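# Four arms lower a slung pipe into a trench

## Task

Using the pipe's slings, let the pipe down slowly into the trench until it lies along the trench bottom over its entire length. It counts as failed immediately if the pipe is moving quickly while in contact with a bank or the trench, for example after being let fall from some height or rolled in.

## Robot and tools

Robots: four identical i2rt Big YAM arms, arm1 to arm4. Each has six revolute joints, a two-finger gripper and a wrist camera. Two fixed room cameras, cam_high and cam_low, also watch the scene. The arms act independently and do not wait for one another. Reach is about 1.0 m from the joint1 axis.

Frame: one shared scene frame in metres, origin on the floor, +z up. Foot (base_link) poses, each facing along its own +x: arm1 x=-1.010 y=-0.478 z=+0.809 quat_wxyz=(+0.767, -0.008, -0.002, +0.641); arm2 x=-0.307 y=+0.516 z=+0.819 quat_wxyz=(+0.685, -0.007, -0.006, -0.728); arm3 x=+0.612 y=-0.542 z=+0.812 quat_wxyz=(+0.646, +0.002, -0.005, +0.763); arm4 x=+1.210 y=+0.500 z=+0.782 quat_wxyz=(+0.730, +0.001, -0.002, -0.683). The "hand" point lies between the finger pads, roughly 1 cm short of the tips; fingers point along hand +z and open along hand y. hand_target is where the hand would be at the joint targets now held; under load the hand may sit short of it, and printed positions get less accurate at long reach.

move: optional keys arm1, arm2, arm3, arm4 and cameras. Each arm key is an object with "joints", "target" (plus optional "speed") or both. An arm not named receives nothing new and its lines are shown "as last shown" with status "not commanded".
- joints: absolute joint targets by name. joint1_rad -2.879 to 2.879 (spins arm about its foot, positive counter-clockwise seen from above); joint2_rad 0 to 3.141 (shoulder, 0 = upper arm pointing back, positive lifts then swings forward); joint3_rad 0 to 3.019 (elbow, 0 = folded, positive opens); joint4_rad -1.692 to 1.57 (hand pitch, positive tips fingers up); joint5_rad -1.57 to 1.57 (hand yaw, positive to the arm's right); joint6_rad -2.094 to 2.094 (hand roll, positive clockwise from behind); gripper_m 0 to 0.093 metres of fingertip gap. Done tolerances: ±0.045, ±0.14, ±0.09, ±0.055, ±0.03, ±0.035 rad, ±0.003 m. When "target" is also given, joints may hold only gripper_m.
- target: an absolute hand pose, seven numbers [x, y, z, qw, qx, qy, qz], metres and unit quaternion in the scene frame, same layout as the printed "hand" line. The hand travels a straight line from hand_target toward it. speed is that line's top speed, 0.002 to 0.5 m/s (default 0.25); turning is capped at twice that in rad/s; speed without target is refused. All hand paths in one call finish together, paced by the slowest; each lasts 0.5 to 10 s and is cut off at 10 s. Any single action ends within 15 s. Each control step clips the path to 100 mm and 20 degrees from the measured hand, then solves damped IK, preferring position. Expect centimetre-level error, lag, straying, and overshoot of speed when the arm is near straight. Paths ignore obstacles and other arms.
- cameras: list from arm1_cam_wrist, arm2_cam_wrist, arm3_cam_wrist, arm4_cam_wrist, cam_high, cam_low, all. Omitted/null/["all"] gives all; [] gives none; an unknown name invalidates the call.
An unknown key makes a call invalid; an out-of-range value makes it refused. After a refusal, or a stop that starts during or blocks a call, the later move, wait and finished_scene calls in that same reply are skipped.

wait: seconds from 0 to 10; nothing new is commanded; returns state and images like an empty move. zoom_image: camera name and region [x0, y0, x1, y1] in pixels (origin top-left, at most 504 by 504) of that camera's latest image, which must be among the newest images returned. read_manual: only licence texts. finished_scene: scene number 1 to 3; ends the scene irreversibly, so the pipe must already be resting correctly on its own.

Result lines: "move" lists each arm sent a motion with "done" or its worst status. joint_status and hand_status give how each motion ended: off_target (stopped short, may still push), time_out (joints keep a nearby target and keep pushing; on_its_own lists those not yet there; send a joint its reported position to relieve it), not_followed (a safety check withheld targets; "joint command not followed" or "pose unreachable"; the arm may keep trying later). on_its_own "held at" values are targets, not readings. Joint velocities are rad/s (gripper m/s), "within noise" when idle. Joint torques are whole drive output including gravity, with per-arm offsets and noise; numbers 3 and 4 wrap at ±28 N m. The pictures line orders the images; images may be slightly older than the state.

Gripper: holding something firmly, gripper_m reads up to about 0.005 m under the object width (some read up to 0.002 m over). Closed on nothing reads 0.000 to 0.003. Slightly under the first-contact reading gives a light grip; 0.005 m under gives full force (about 50 to 64 N per pad). To release, command well above the reading.

Avoid: dropping the pipe or letting it roll or fall onto a bank; releasing slings while the pipe is moving; knocking anything out of the work area or to the floor; arm-to-arm presses or hard hits (including one gripper closing on another's fingers), since the self-collision check may not prevent fingers, housings and cameras from meeting; long pushing against obstacles or holding stretched poses, which heats motors (MOTOR HOT at 85 °C, arm goes limp at 100 °C with an OVER-TEMPERATURE FAULT for 30 to 60 s; affected keys then show limit_stop_at_motor_heat and need resending). Arms keep pushing on contact and do not stop by themselves. Loose objects may occasionally be nudged by outside disturbances. The scene keeps running while you think, holding the last command.

Each tool is called after "Emit:" as name([rows], argument=value, ...), one row to a line, values as JSON.

## Session

Emit:
move()

Scene clock: 0.00 s.
Joint torques (N m): no reading
Heat: arm1: hottest joint2_rad 29 °C; arm2: hottest gripper 29 °C; arm3: hottest joint2_rad 29 °C; arm4: hottest joint5_rad 29 °C.
Joint velocities: within noise
arm1.joint_positions: joint1_rad=+0.463 joint2_rad=+0.644 joint3_rad=+1.433 joint4_rad=-1.528 joint5_rad=-0.151 joint6_rad=+0.131 gripper_m=+0.09396
arm1.joint_status: not commanded
arm1.hand: x=-1.1007 y=-0.2799 z=+1.3245 quat_wxyz=(-0.162, +0.716, -0.571, -0.367) (m; scene frame)
arm1.hand_target: x=-1.1003 y=-0.2818 z=+1.3343 quat_wxyz=(-0.169, +0.713, -0.567, -0.376) (m; scene frame)
arm1.hand_status: not commanded
arm2.joint_positions: joint1_rad=+0.344 joint2_rad=+0.519 joint3_rad=+1.379 joint4_rad=-1.320 joint5_rad=+0.063 joint6_rad=+0.187 gripper_m=+0.09396
arm2.joint_status: not commanded
arm2.hand: x=-0.2620 y=+0.3341 z=+1.3801 quat_wxyz=(-0.439, -0.579, -0.615, +0.304) (m; scene frame)
arm2.hand_target: x=-0.2629 y=+0.3373 z=+1.3911 quat_wxyz=(-0.449, -0.575, -0.610, +0.310) (m; scene frame)
arm2.hand_status: not commanded
arm3.joint_positions: joint1_rad=-0.192 joint2_rad=+0.525 joint3_rad=+1.406 joint4_rad=-1.298 joint5_rad=-0.073 joint6_rad=+0.119 gripper_m=+0.09396
arm3.joint_status: not commanded
arm3.hand: x=+0.6033 y=-0.3522 z=+1.3879 quat_wxyz=(-0.348, +0.562, -0.618, -0.425) (m; scene frame)
arm3.hand_target: x=+0.6032 y=-0.3558 z=+1.3978 quat_wxyz=(-0.355, +0.558, -0.613, -0.433) (m; scene frame)
arm3.hand_status: not commanded
arm4.joint_positions: joint1_rad=-0.380 joint2_rad=+0.466 joint3_rad=+1.426 joint4_rad=-1.395 joint5_rad=+0.164 joint6_rad=+0.191 gripper_m=+0.09396
arm4.joint_status: not commanded
arm4.hand: x=+1.1323 y=+0.3633 z=+1.3533 quat_wxyz=(-0.305, -0.747, -0.388, +0.446) (m; scene frame)
arm4.hand_target: x=+1.1330 y=+0.3657 z=+1.3639 quat_wxyz=(-0.312, -0.741, -0.383, +0.454) (m; scene frame)
arm4.hand_status: not commanded
pictures: arm1_cam_wrist, arm2_cam_wrist, arm3_cam_wrist, arm4_cam_wrist, cam_high, cam_low

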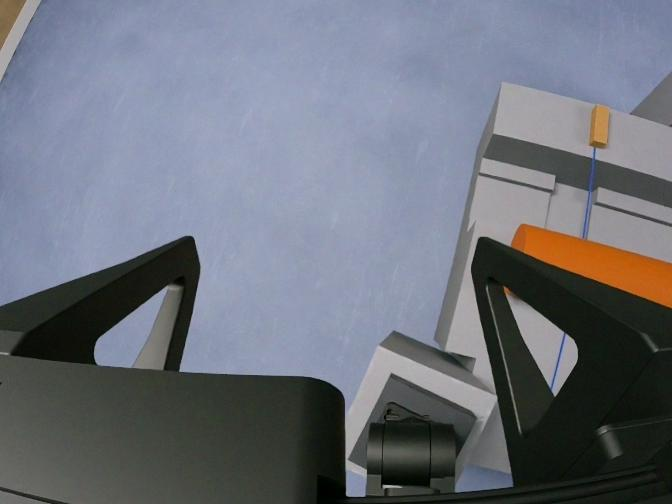

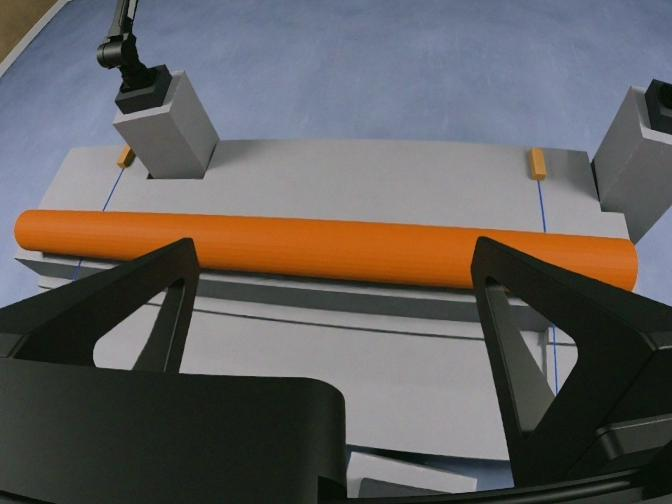

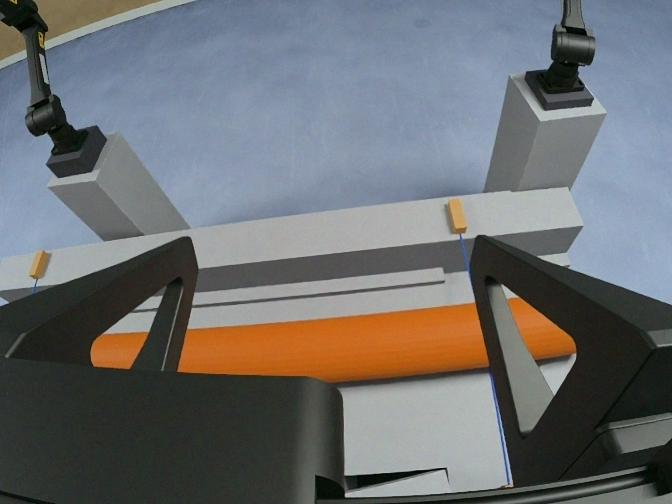

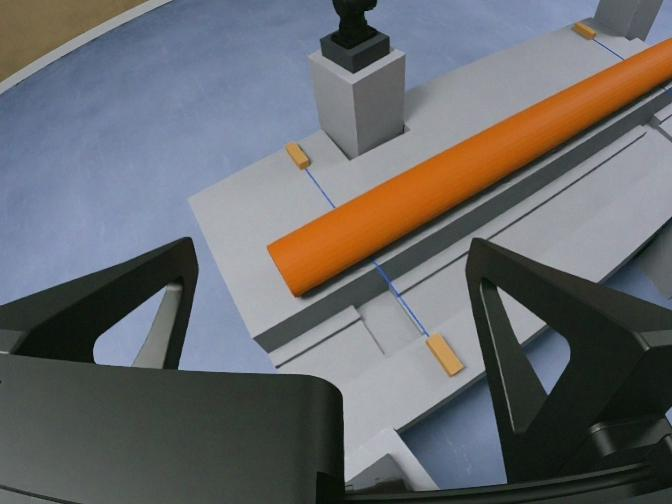

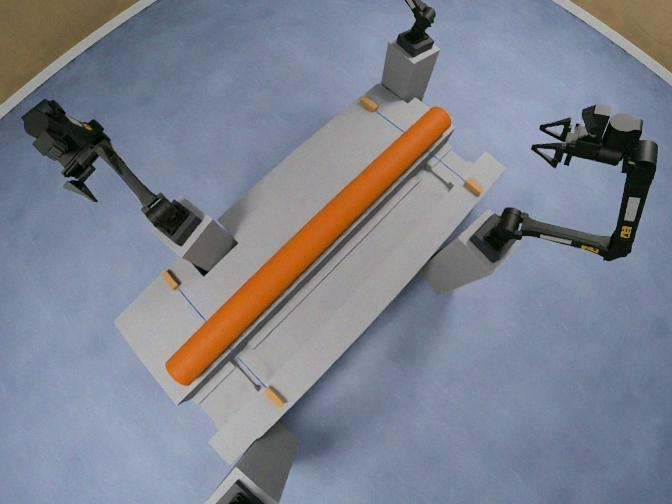

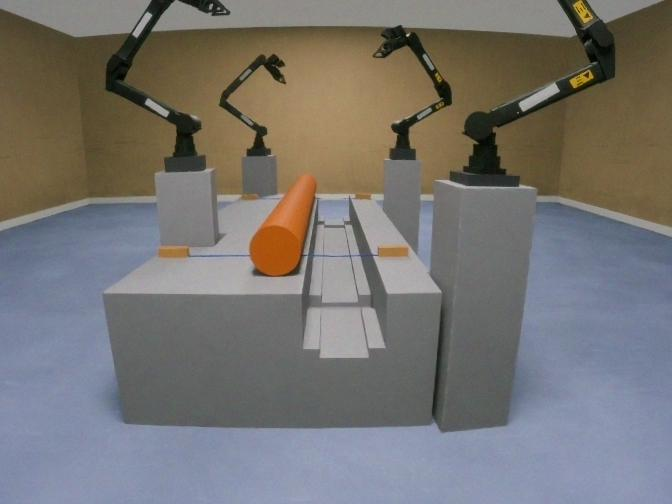

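Emit:
zoom_image(camera="cam_high", region=[100, 80, 520, 460])

Emit:
zoom_image(camera="cam_low", region=[90, 150, 490, 450])

Emit:
zoom_image(camera="arm4_cam_wrist", region=[180, 120, 560, 440])

Scaled by 1.200.

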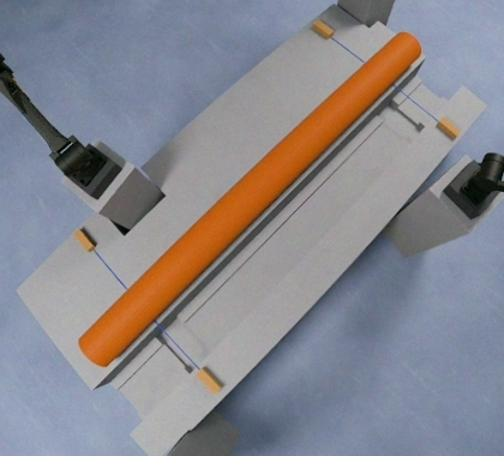

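Scaled by 1.260.

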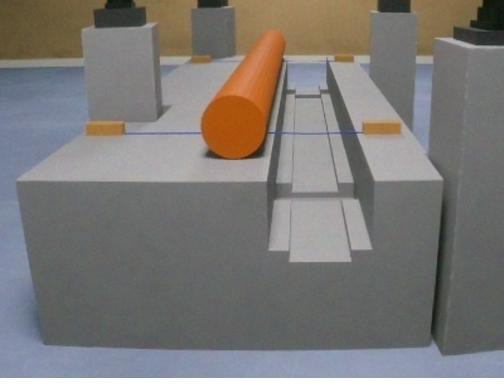

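Scaled by 1.326 from the camera's 672x504 image, which has a finer 960x720 frame.

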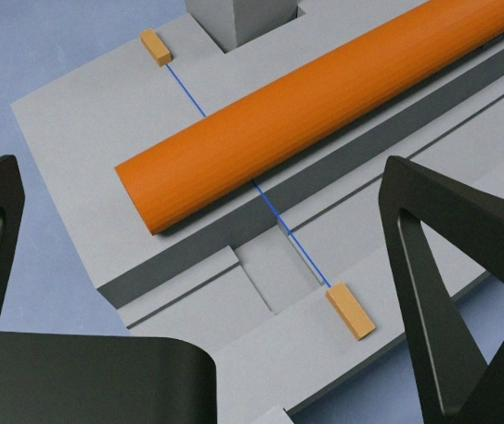

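Emit:
zoom_image(camera="cam_low", region=[230, 170, 430, 370])

Emit:
zoom_image(camera="arm4_cam_wrist", region=[230, 220, 480, 400])

Emit:
zoom_image(camera="arm2_cam_wrist", region=[0, 110, 336, 362])

Emit:
zoom_image(camera="arm1_cam_wrist", region=[420, 80, 672, 332])

Scaled by 2.520.

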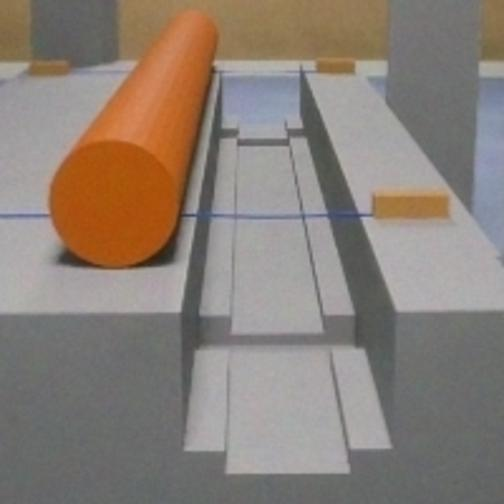

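Scaled by 2.016 from the camera's 672x504 image, which has a finer 960x720 frame.

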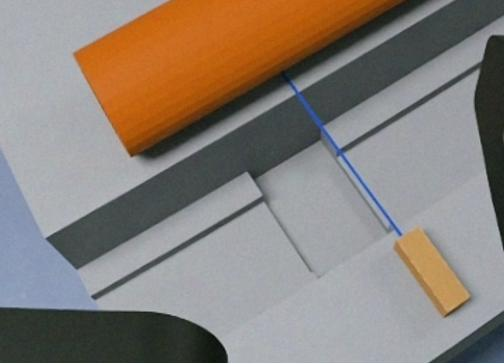

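Scaled by 1.500 from the camera's 672x504 image, which has a finer 960x720 frame.

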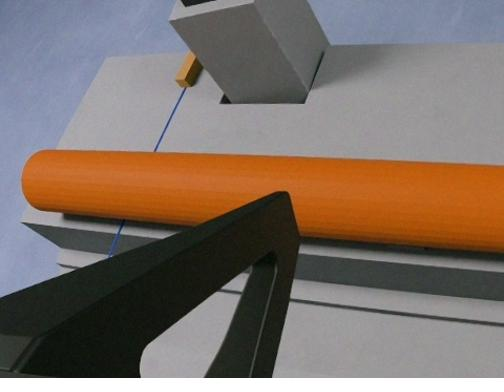

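Scaled by 2.000 from the camera's 672x504 image, which has a finer 960x720 frame.

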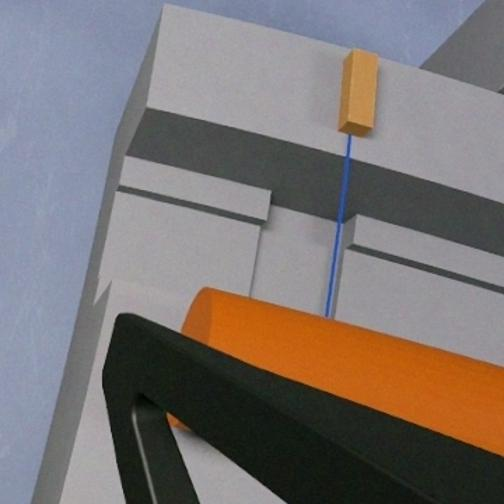

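Emit:
move(arm1={"joints": {"joint1_rad": -1.527, "joint2_rad": 1.702, "joint3_rad": 0.604, "joint4_rad": -0.473, "joint5_rad": 0, "joint6_rad": -1.705, "gripper_m": 0.093}}, arm2={"joints": {"joint1_rad": -0.988, "joint2_rad": 1.958, "joint3_rad": 1.019, "joint4_rad": -0.632, "joint5_rad": 0, "joint6_rad": -1.049, "gripper_m": 0.093}}, arm3={"joints": {"joint1_rad": -1.630, "joint2_rad": 1.615, "joint3_rad": 0.442, "joint4_rad": -0.398, "joint5_rad": 0, "joint6_rad": -1.464, "gripper_m": 0.093}}, arm4={"joints": {"joint1_rad": -1.072, "joint2_rad": 1.786, "joint3_rad": 0.873, "joint4_rad": -0.658, "joint5_rad": 0, "joint6_rad": -1.005, "gripper_m": 0.093}})

Scene clock: 140.27 s.
Joint torques (N m): arm1=[0.21 -9.93 4.01 0.96 -0.15 -0.1] | arm2=[-0.38 -17.26 6.46 -0.06 -0.23 0.07] | arm3=[1.14 -9.76 3.47 0.43 -0.35 -0.07] | arm4=[0.73 -13.98 5.24 0.59 -0.01 -0.01]
Heat: arm1: hottest joint3_rad 36 °C; arm2: hottest joint3_rad 38 °C; arm3: hottest joint3_rad 31 °C; arm4: hottest joint3_rad 33 °C.
move: arm1 done; arm2 done; arm3 done; arm4 done
Joint velocities: within noise
arm1.joint_positions: joint1_rad=-1.528 joint2_rad=+1.688 joint3_rad=+0.609 joint4_rad=-0.484 joint5_rad=+0.001 joint6_rad=-1.696 gripper_m=+0.09310
arm1.joint_status: all done
arm1.hand: x=-0.6963 y=-0.5221 z=+0.7297 quat_wxyz=(-0.003, +0.704, -0.710, +0.012) (m; scene frame)
arm1.hand_target: x=-0.6994 y=-0.5213 z=+0.7246 quat_wxyz=(-0.002, +0.707, -0.707, +0.008) (m; scene frame)
arm1.hand_status: not commanded
arm2.joint_positions: joint1_rad=-0.990 joint2_rad=+1.967 joint3_rad=+1.016 joint4_rad=-0.642 joint5_rad=+0.002 joint6_rad=-1.042 gripper_m=+0.09308
arm2.joint_status: all done
arm2.hand: x=-0.6956 y=+0.2930 z=+0.7209 quat_wxyz=(-0.007, -0.710, -0.704, -0.004) (m; scene frame)
arm2.hand_target: x=-0.7003 y=+0.2889 z=+0.7254 quat_wxyz=(-0.005, -0.707, -0.707, +0.007) (m; scene frame)
arm2.hand_status: not commanded
arm3.joint_positions: joint1_rad=-1.628 joint2_rad=+1.612 joint3_rad=+0.438 joint4_rad=-0.408 joint5_rad=+0.003 joint6_rad=-1.457 gripper_m=+0.09310
arm3.joint_status: all done
arm3.hand: x=+0.8612 y=-0.5156 z=+0.7210 quat_wxyz=(+0.001, +0.705, -0.709, -0.005) (m; scene frame)
arm3.hand_target: x=+0.8653 y=-0.5151 z=+0.7208 quat_wxyz=(-0.005, +0.707, -0.707, -0.002) (m; scene frame)
arm3.hand_status: not commanded
arm4.joint_positions: joint1_rad=-1.078 joint2_rad=+1.798 joint3_rad=+0.865 joint4_rad=-0.670 joint5_rad=+0.000 joint6_rad=-0.992 gripper_m=+0.09311
arm4.joint_status: all done
arm4.hand: x=+0.8766 y=+0.2917 z=+0.7127 quat_wxyz=(-0.006, -0.714, -0.700, -0.016) (m; scene frame)
arm4.hand_target: x=+0.8697 y=+0.2846 z=+0.7188 quat_wxyz=(-0.003, -0.708, -0.707, -0.001) (m; scene frame)
arm4.hand_status: not commanded
pictures: arm1_cam_wrist, arm2_cam_wrist, arm3_cam_wrist, arm4_cam_wrist, cam_high, cam_low

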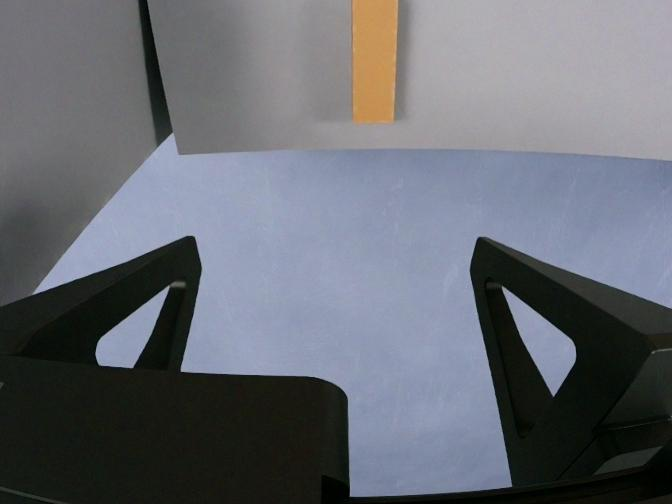

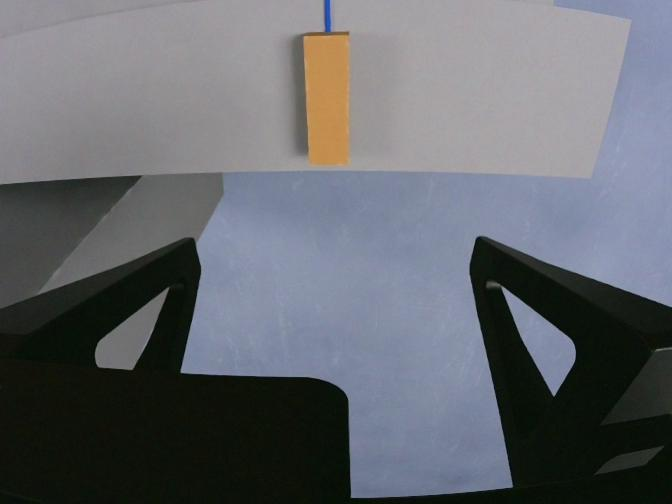

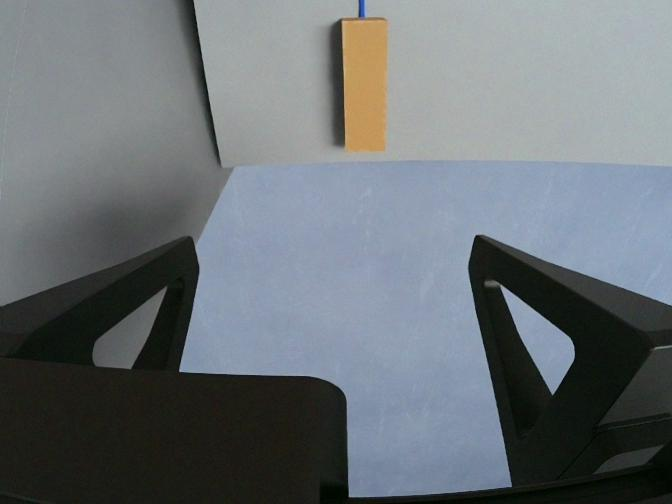

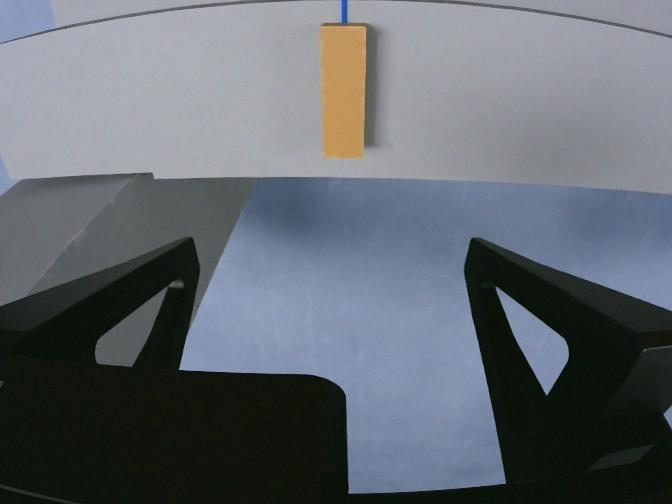

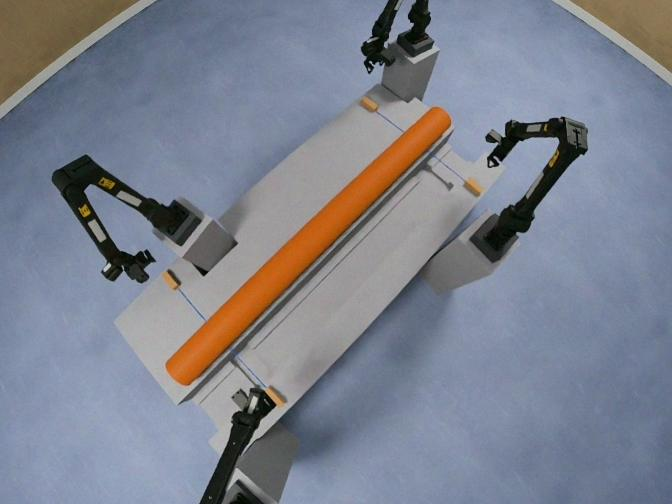

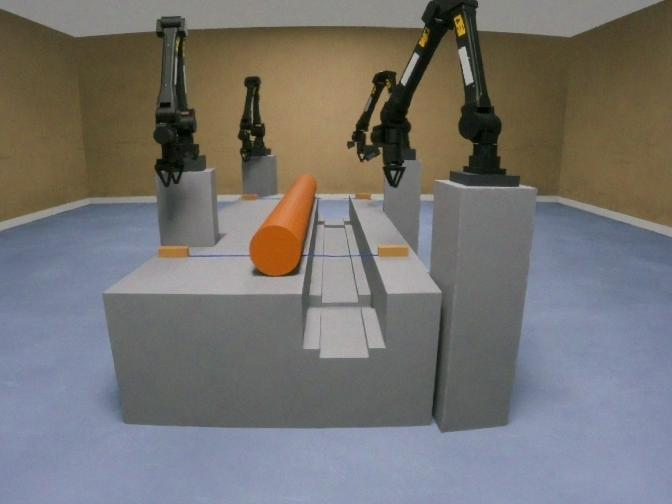

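Emit:
move(arm1={"target": [-0.660, -0.498, 0.605, 0, 0.7071, -0.7071, 0], "speed": 0.25}, arm2={"target": [-0.695, 0.293, 0.61, 0, 0.7071, 0.7071, 0], "speed": 0.25}, arm3={"target": [0.887, -0.511, 0.61, 0, 0.7071, -0.7071, 0], "speed": 0.25}, arm4={"target": [0.869, 0.284, 0.616, 0, 0.7071, 0.7071, 0], "speed": 0.25})

Scene clock: 163.47 s.
Joint torques (N m): arm1=[0.44 -13.27 2.39 0.77 -0.13 0.07] | arm2=[-0.44 -18.37 5.41 -0.05 -0.09 0.05] | arm3=[1.73 -13.92 0.36 0.42 -0.1 0.03] | arm4=[0.85 -15.62 3.51 0.59 0.1 0.01]
Heat: arm1: hottest joint3_rad 33 °C; arm2: hottest joint3_rad 35 °C; arm3: hottest joint3_rad 30 °C; arm4: hottest joint3_rad 33 °C.
move: arm1 done; arm2 off_target; arm3 done; arm4 off_target
Joint velocities: within noise
arm1.joint_positions: joint1_rad=-1.452 joint2_rad=+2.129 joint3_rad=+0.740 joint4_rad=-0.205 joint5_rad=-0.007 joint6_rad=-1.635 gripper_m=+0.09310
arm1.joint_status: not commanded
arm1.hand: x=-0.6650 y=-0.4997 z=+0.6081 quat_wxyz=(+0.004, +0.709, -0.705, -0.003) (m; scene frame)
arm1.hand_target: x=-0.6600 y=-0.4980 z=+0.6051 quat_wxyz=(+0.000, +0.707, -0.707, +0.000) (m; scene frame)
arm1.hand_status: done (0.006 m and 0.6 deg from the pose sent, 0.132 m and 1.5 deg at the start)
arm2.joint_positions: joint1_rad=-0.990 joint2_rad=+2.243 joint3_rad=+1.017 joint4_rad=-0.398 joint5_rad=+0.012 joint6_rad=-1.043 gripper_m=+0.09308
arm2.joint_status: not commanded
arm2.hand: x=-0.6788 y=+0.3028 z=+0.6031 quat_wxyz=(-0.006, -0.710, -0.704, -0.021) (m; scene frame)
arm2.hand_target: x=-0.6947 y=+0.2931 z=+0.6104 quat_wxyz=(+0.000, -0.707, -0.707, +0.000) (m; scene frame)
arm2.hand_status: off_target (0.020 m and 2.6 deg from the pose sent, 0.111 m and 1.1 deg at the start)
arm3.joint_positions: joint1_rad=-1.628 joint2_rad=+2.095 joint3_rad=+0.540 joint4_rad=-0.033 joint5_rad=+0.006 joint6_rad=-1.457 gripper_m=+0.09310
arm3.joint_status: not commanded
arm3.hand: x=+0.8832 y=-0.5128 z=+0.6097 quat_wxyz=(+0.004, +0.705, -0.709, -0.005) (m; scene frame)
arm3.hand_target: x=+0.8870 y=-0.5110 z=+0.6101 quat_wxyz=(+0.000, +0.707, -0.707, +0.000) (m; scene frame)
arm3.hand_status: done (0.004 m and 0.8 deg from the pose sent, 0.114 m and 0.6 deg at the start)
arm4.joint_positions: joint1_rad=-1.078 joint2_rad=+2.069 joint3_rad=+0.865 joint4_rad=-0.400 joint5_rad=+0.002 joint6_rad=-0.992 gripper_m=+0.09311
arm4.joint_status: not commanded
arm4.hand: x=+0.8782 y=+0.2926 z=+0.6095 quat_wxyz=(-0.005, -0.714, -0.700, -0.017) (m; scene frame)
arm4.hand_target: x=+0.8692 y=+0.2840 z=+0.6161 quat_wxyz=(+0.000, -0.707, -0.707, +0.000) (m; scene frame)
arm4.hand_status: off_target (0.014 m and 2.3 deg from the pose sent, 0.097 m and 2.3 deg at the start)
pictures: arm1_cam_wrist, arm2_cam_wrist, arm3_cam_wrist, arm4_cam_wrist, cam_high, cam_low

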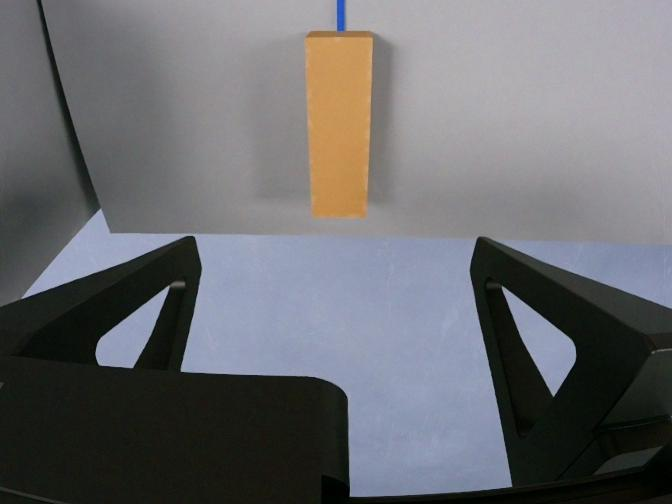

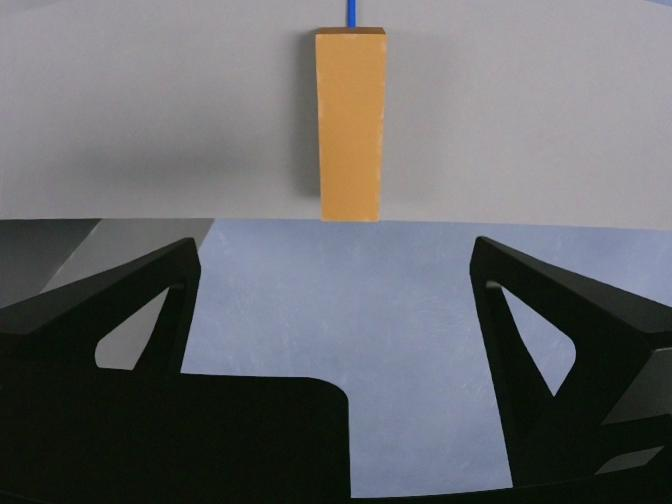

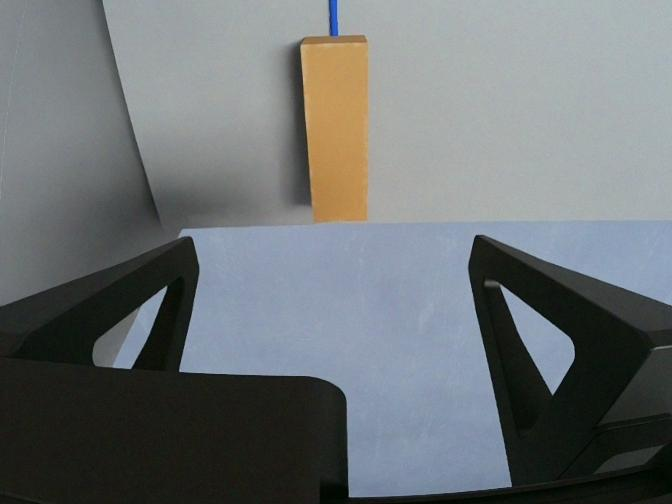

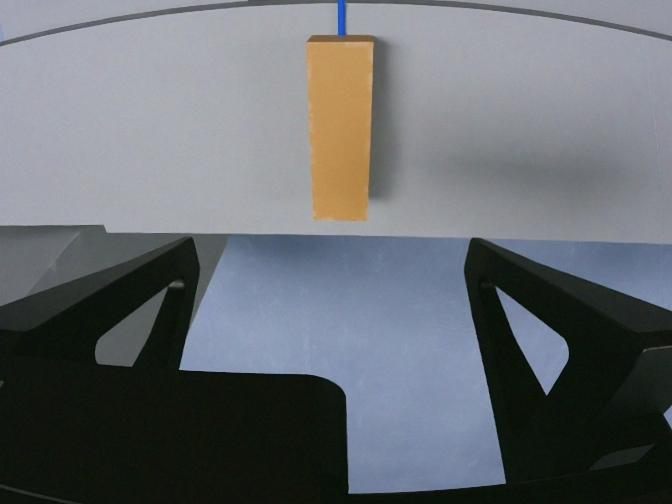

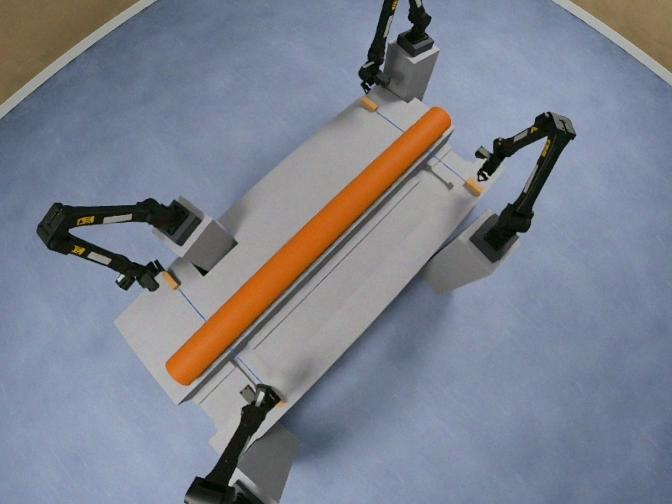

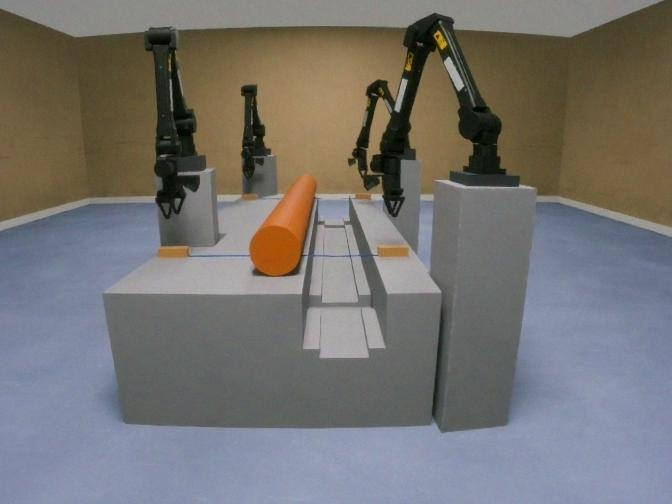

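Emit:
move(arm1={"target": [-0.657, -0.500, 0.517, 0, 0.7071, -0.7071, 0], "speed": 0.2}, arm2={"target": [-0.701, 0.297, 0.527, 0, 0.7071, 0.7071, 0], "speed": 0.2}, arm3={"target": [0.888, -0.520, 0.520, 0, 0.7071, -0.7071, 0], "speed": 0.2}, arm4={"target": [0.869, 0.292, 0.527, 0, 0.7071, 0.7071, 0], "speed": 0.2})

Scene clock: 185.17 s.
Joint torques (N m): arm1=[-0.09 -14.97 0.91 1.01 -0.12 0.04] | arm2=[-1.79 -19.19 4.19 -0.05 -0.09 0.05] | arm3=[0.73 -16.03 -1.25 0.35 -0.12 -0.07] | arm4=[-0.38 -16.73 2.29 0.57 0.09 0]
Heat: arm1: hottest joint3_rad 32 °C; arm2: hottest joint3_rad 33 °C; arm3: hottest joint2_rad 29 °C; arm4: hottest joint3_rad 32 °C.
move: arm1 done; arm2 off_target; arm3 done; arm4 off_target
Joint velocities: within noise
arm1.joint_positions: joint1_rad=-1.452 joint2_rad=+2.407 joint3_rad=+0.848 joint4_rad=-0.035 joint5_rad=-0.007 joint6_rad=-1.634 gripper_m=+0.09310
arm1.joint_status: not commanded
arm1.hand: x=-0.6599 y=-0.5007 z=+0.5199 quat_wxyz=(+0.004, +0.708, -0.706, -0.003) (m; scene frame)
arm1.hand_target: x=-0.6570 y=-0.5000 z=+0.5170 quat_wxyz=(+0.000, +0.707, -0.707, +0.000) (m; scene frame)
arm1.hand_status: done (0.004 m and 0.6 deg from the pose sent, 0.091 m and 0.6 deg at the start)
arm2.joint_positions: joint1_rad=-0.990 joint2_rad=+2.460 joint3_rad=+1.109 joint4_rad=-0.270 joint5_rad=+0.013 joint6_rad=-1.059 gripper_m=+0.09308
arm2.joint_status: not commanded
arm2.hand: x=-0.6821 y=+0.3000 z=+0.5219 quat_wxyz=(-0.006, -0.704, -0.710, -0.019) (m; scene frame)
arm2.hand_target: x=-0.7008 y=+0.2973 z=+0.5274 quat_wxyz=(+0.000, -0.707, -0.707, +0.000) (m; scene frame)
arm2.hand_status: off_target (0.020 m and 2.3 deg from the pose sent, 0.079 m and 2.5 deg at the start)
arm3.joint_positions: joint1_rad=-1.650 joint2_rad=+2.431 joint3_rad=+0.655 joint4_rad=+0.186 joint5_rad=+0.007 joint6_rad=-1.485 gripper_m=+0.09310
arm3.joint_status: not commanded
arm3.hand: x=+0.8826 y=-0.5180 z=+0.5192 quat_wxyz=(+0.005, +0.707, -0.707, -0.006) (m; scene frame)
arm3.hand_target: x=+0.8880 y=-0.5200 z=+0.5201 quat_wxyz=(+0.000, +0.707, -0.707, +0.000) (m; scene frame)
arm3.hand_status: done (0.006 m and 0.9 deg from the pose sent, 0.090 m and 0.8 deg at the start)
arm4.joint_positions: joint1_rad=-1.079 joint2_rad=+2.320 joint3_rad=+0.911 joint4_rad=-0.203 joint5_rad=+0.003 joint6_rad=-1.009 gripper_m=+0.09311
arm4.joint_status: not commanded
arm4.hand: x=+0.8871 y=+0.2981 z=+0.5201 quat_wxyz=(-0.006, -0.708, -0.706, -0.021) (m; scene frame)
arm4.hand_target: x=+0.8692 y=+0.2922 z=+0.5273 quat_wxyz=(+0.000, -0.707, -0.707, +0.000) (m; scene frame)
arm4.hand_status: off_target (0.020 m and 2.5 deg from the pose sent, 0.083 m and 2.3 deg at the start)
pictures: arm1_cam_wrist, arm2_cam_wrist, arm3_cam_wrist, arm4_cam_wrist, cam_high, cam_low

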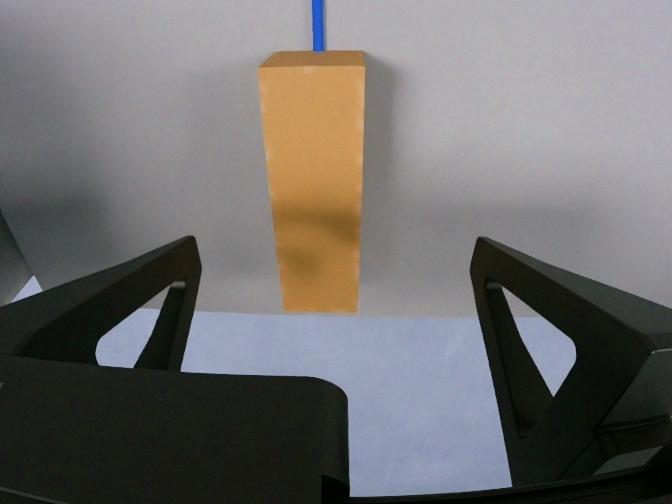

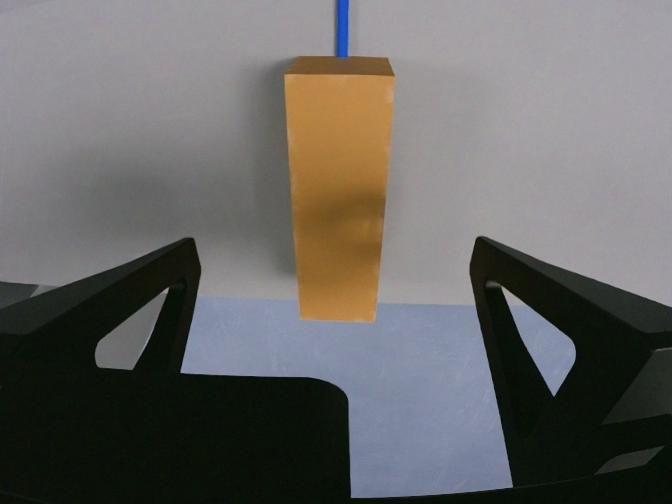

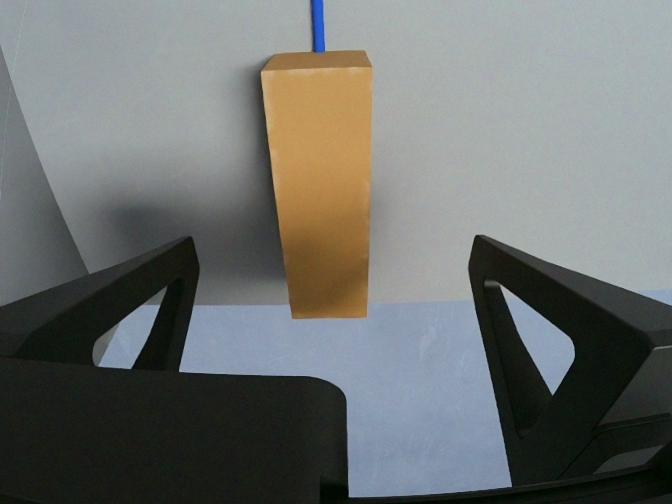

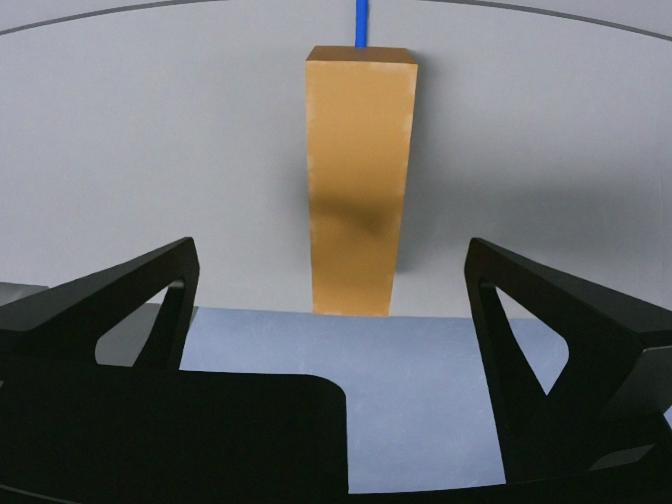

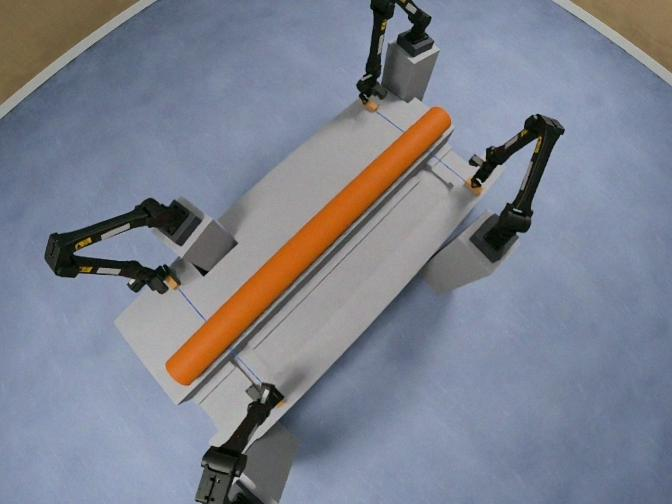

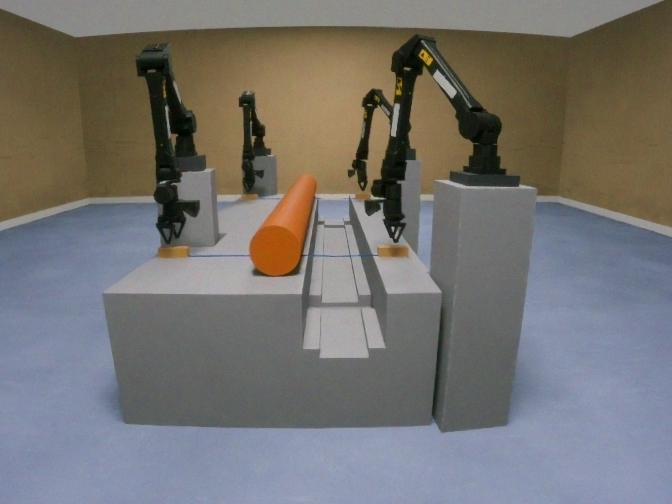

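Emit:
move(arm1={"target": [-0.662, -0.500, 0.467, 0, 0.7071, -0.7071, 0], "speed": 0.15}, arm2={"target": [-0.703, 0.300, 0.4755, 0, 0.7071, 0.7071, 0], "speed": 0.15}, arm3={"target": [0.8855, -0.522, 0.471, 0, 0.7071, -0.7071, 0], "speed": 0.15}, arm4={"target": [0.861, 0.294, 0.477, 0, 0.7071, 0.7071, 0], "speed": 0.15})

Scene clock: 194.13 s.
Joint torques (N m): arm1=[0.15 -14.56 0.03 0.92 -0.1 0.05] | arm2=[-1.67 -19.08 3.49 0.01 -0.1 0.05] | arm3=[0.5 -15.62 -1.77 0.49 -0.11 -0.07] | arm4=[-0.32 -16.67 1.96 0.61 0.07 -0.01]
Heat: arm1: hottest joint2_rad 31 °C; arm2: hottest joint3_rad 33 °C; arm3: hottest joint2_rad 30 °C; arm4: hottest joint3_rad 31 °C.
move: arm1 done; arm2 off_target; arm3 done; arm4 off_target
Joint velocities: within noise
arm1.joint_positions: joint1_rad=-1.452 joint2_rad=+2.547 joint3_rad=+0.914 joint4_rad=+0.049 joint5_rad=-0.007 joint6_rad=-1.634 gripper_m=+0.09310
arm1.joint_status: not commanded
arm1.hand: x=-0.6596 y=-0.5011 z=+0.4730 quat_wxyz=(+0.000, +0.708, -0.706, +0.001) (m; scene frame)
arm1.hand_target: x=-0.6620 y=-0.5000 z=+0.4672 quat_wxyz=(+0.000, +0.707, -0.707, +0.000) (m; scene frame)
arm1.hand_status: done (0.007 m and 0.2 deg from the pose sent, 0.053 m and 0.6 deg at the start)
arm2.joint_positions: joint1_rad=-1.000 joint2_rad=+2.587 joint3_rad=+1.185 joint4_rad=-0.210 joint5_rad=+0.013 joint6_rad=-1.069 gripper_m=+0.09308
arm2.joint_status: not commanded
arm2.hand: x=-0.6876 y=+0.3010 z=+0.4737 quat_wxyz=(-0.005, -0.704, -0.710, -0.015) (m; scene frame)
arm2.hand_target: x=-0.7028 y=+0.3001 z=+0.4758 quat_wxyz=(+0.000, -0.707, -0.707, +0.000) (m; scene frame)
arm2.hand_status: off_target (0.015 m and 1.8 deg from the pose sent, 0.051 m and 2.3 deg at the start)
arm3.joint_positions: joint1_rad=-1.656 joint2_rad=+2.587 joint3_rad=+0.736 joint4_rad=+0.268 joint5_rad=+0.007 joint6_rad=-1.493 gripper_m=+0.09310
arm3.joint_status: not commanded
arm3.hand: x=+0.8830 y=-0.5192 z=+0.4722 quat_wxyz=(+0.003, +0.708, -0.706, -0.004) (m; scene frame)
arm3.hand_target: x=+0.8854 y=-0.5219 z=+0.4710 quat_wxyz=(+0.000, +0.707, -0.707, +0.000) (m; scene frame)
arm3.hand_status: done (0.004 m and 0.5 deg from the pose sent, 0.048 m and 0.9 deg at the start)
arm4.joint_positions: joint1_rad=-1.095 joint2_rad=+2.454 joint3_rad=+0.991 joint4_rad=-0.138 joint5_rad=+0.003 joint6_rad=-1.024 gripper_m=+0.09311
arm4.joint_status: not commanded
arm4.hand: x=+0.8752 y=+0.2981 z=+0.4739 quat_wxyz=(-0.005, -0.709, -0.705, -0.016) (m; scene frame)
arm4.hand_target: x=+0.8611 y=+0.2940 z=+0.4772 quat_wxyz=(+0.000, -0.707, -0.707, +0.000) (m; scene frame)
arm4.hand_status: off_target (0.015 m and 1.9 deg from the pose sent, 0.050 m and 2.5 deg at the start)
pictures: arm1_cam_wrist, arm2_cam_wrist, arm3_cam_wrist, arm4_cam_wrist, cam_high, cam_low

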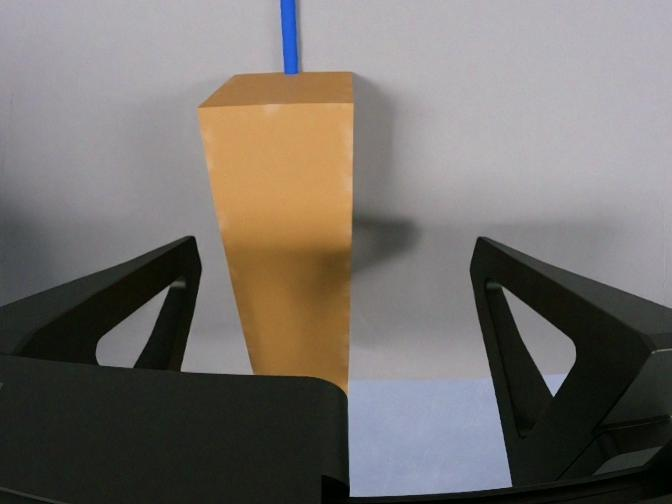

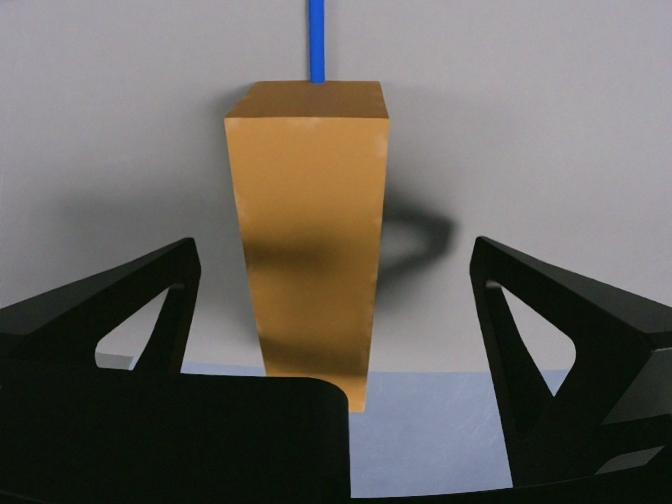

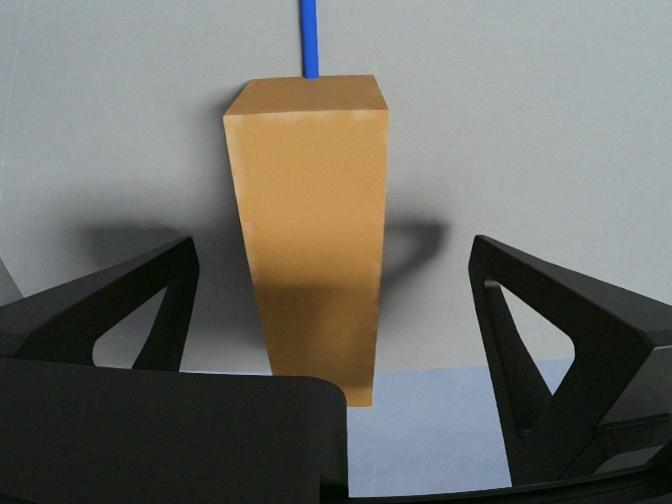

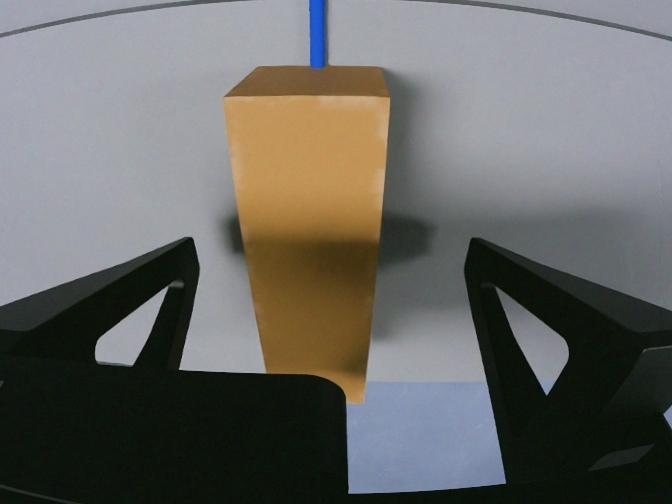

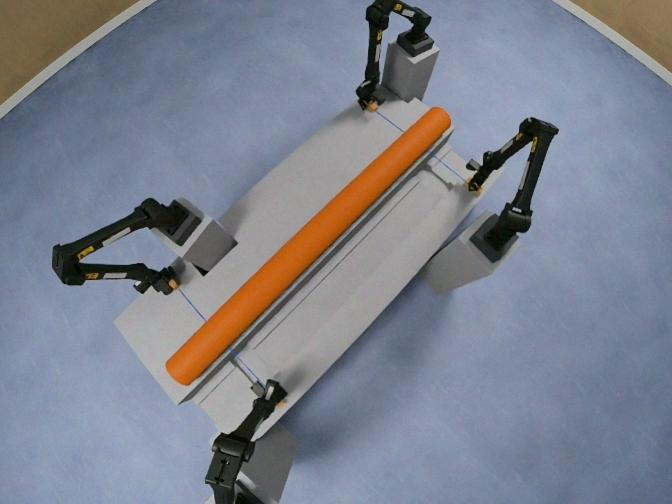

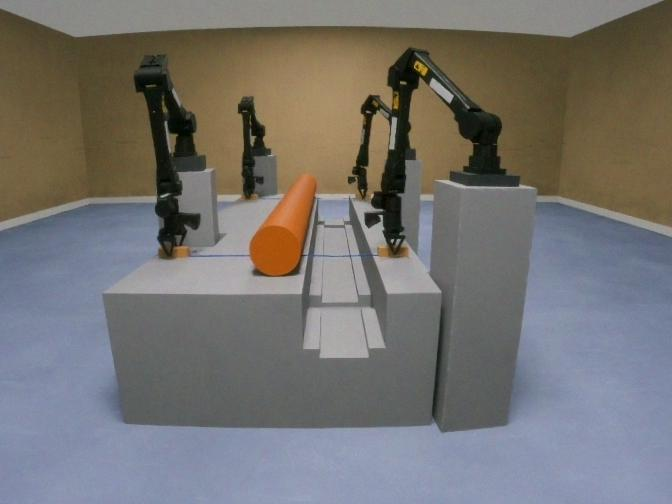

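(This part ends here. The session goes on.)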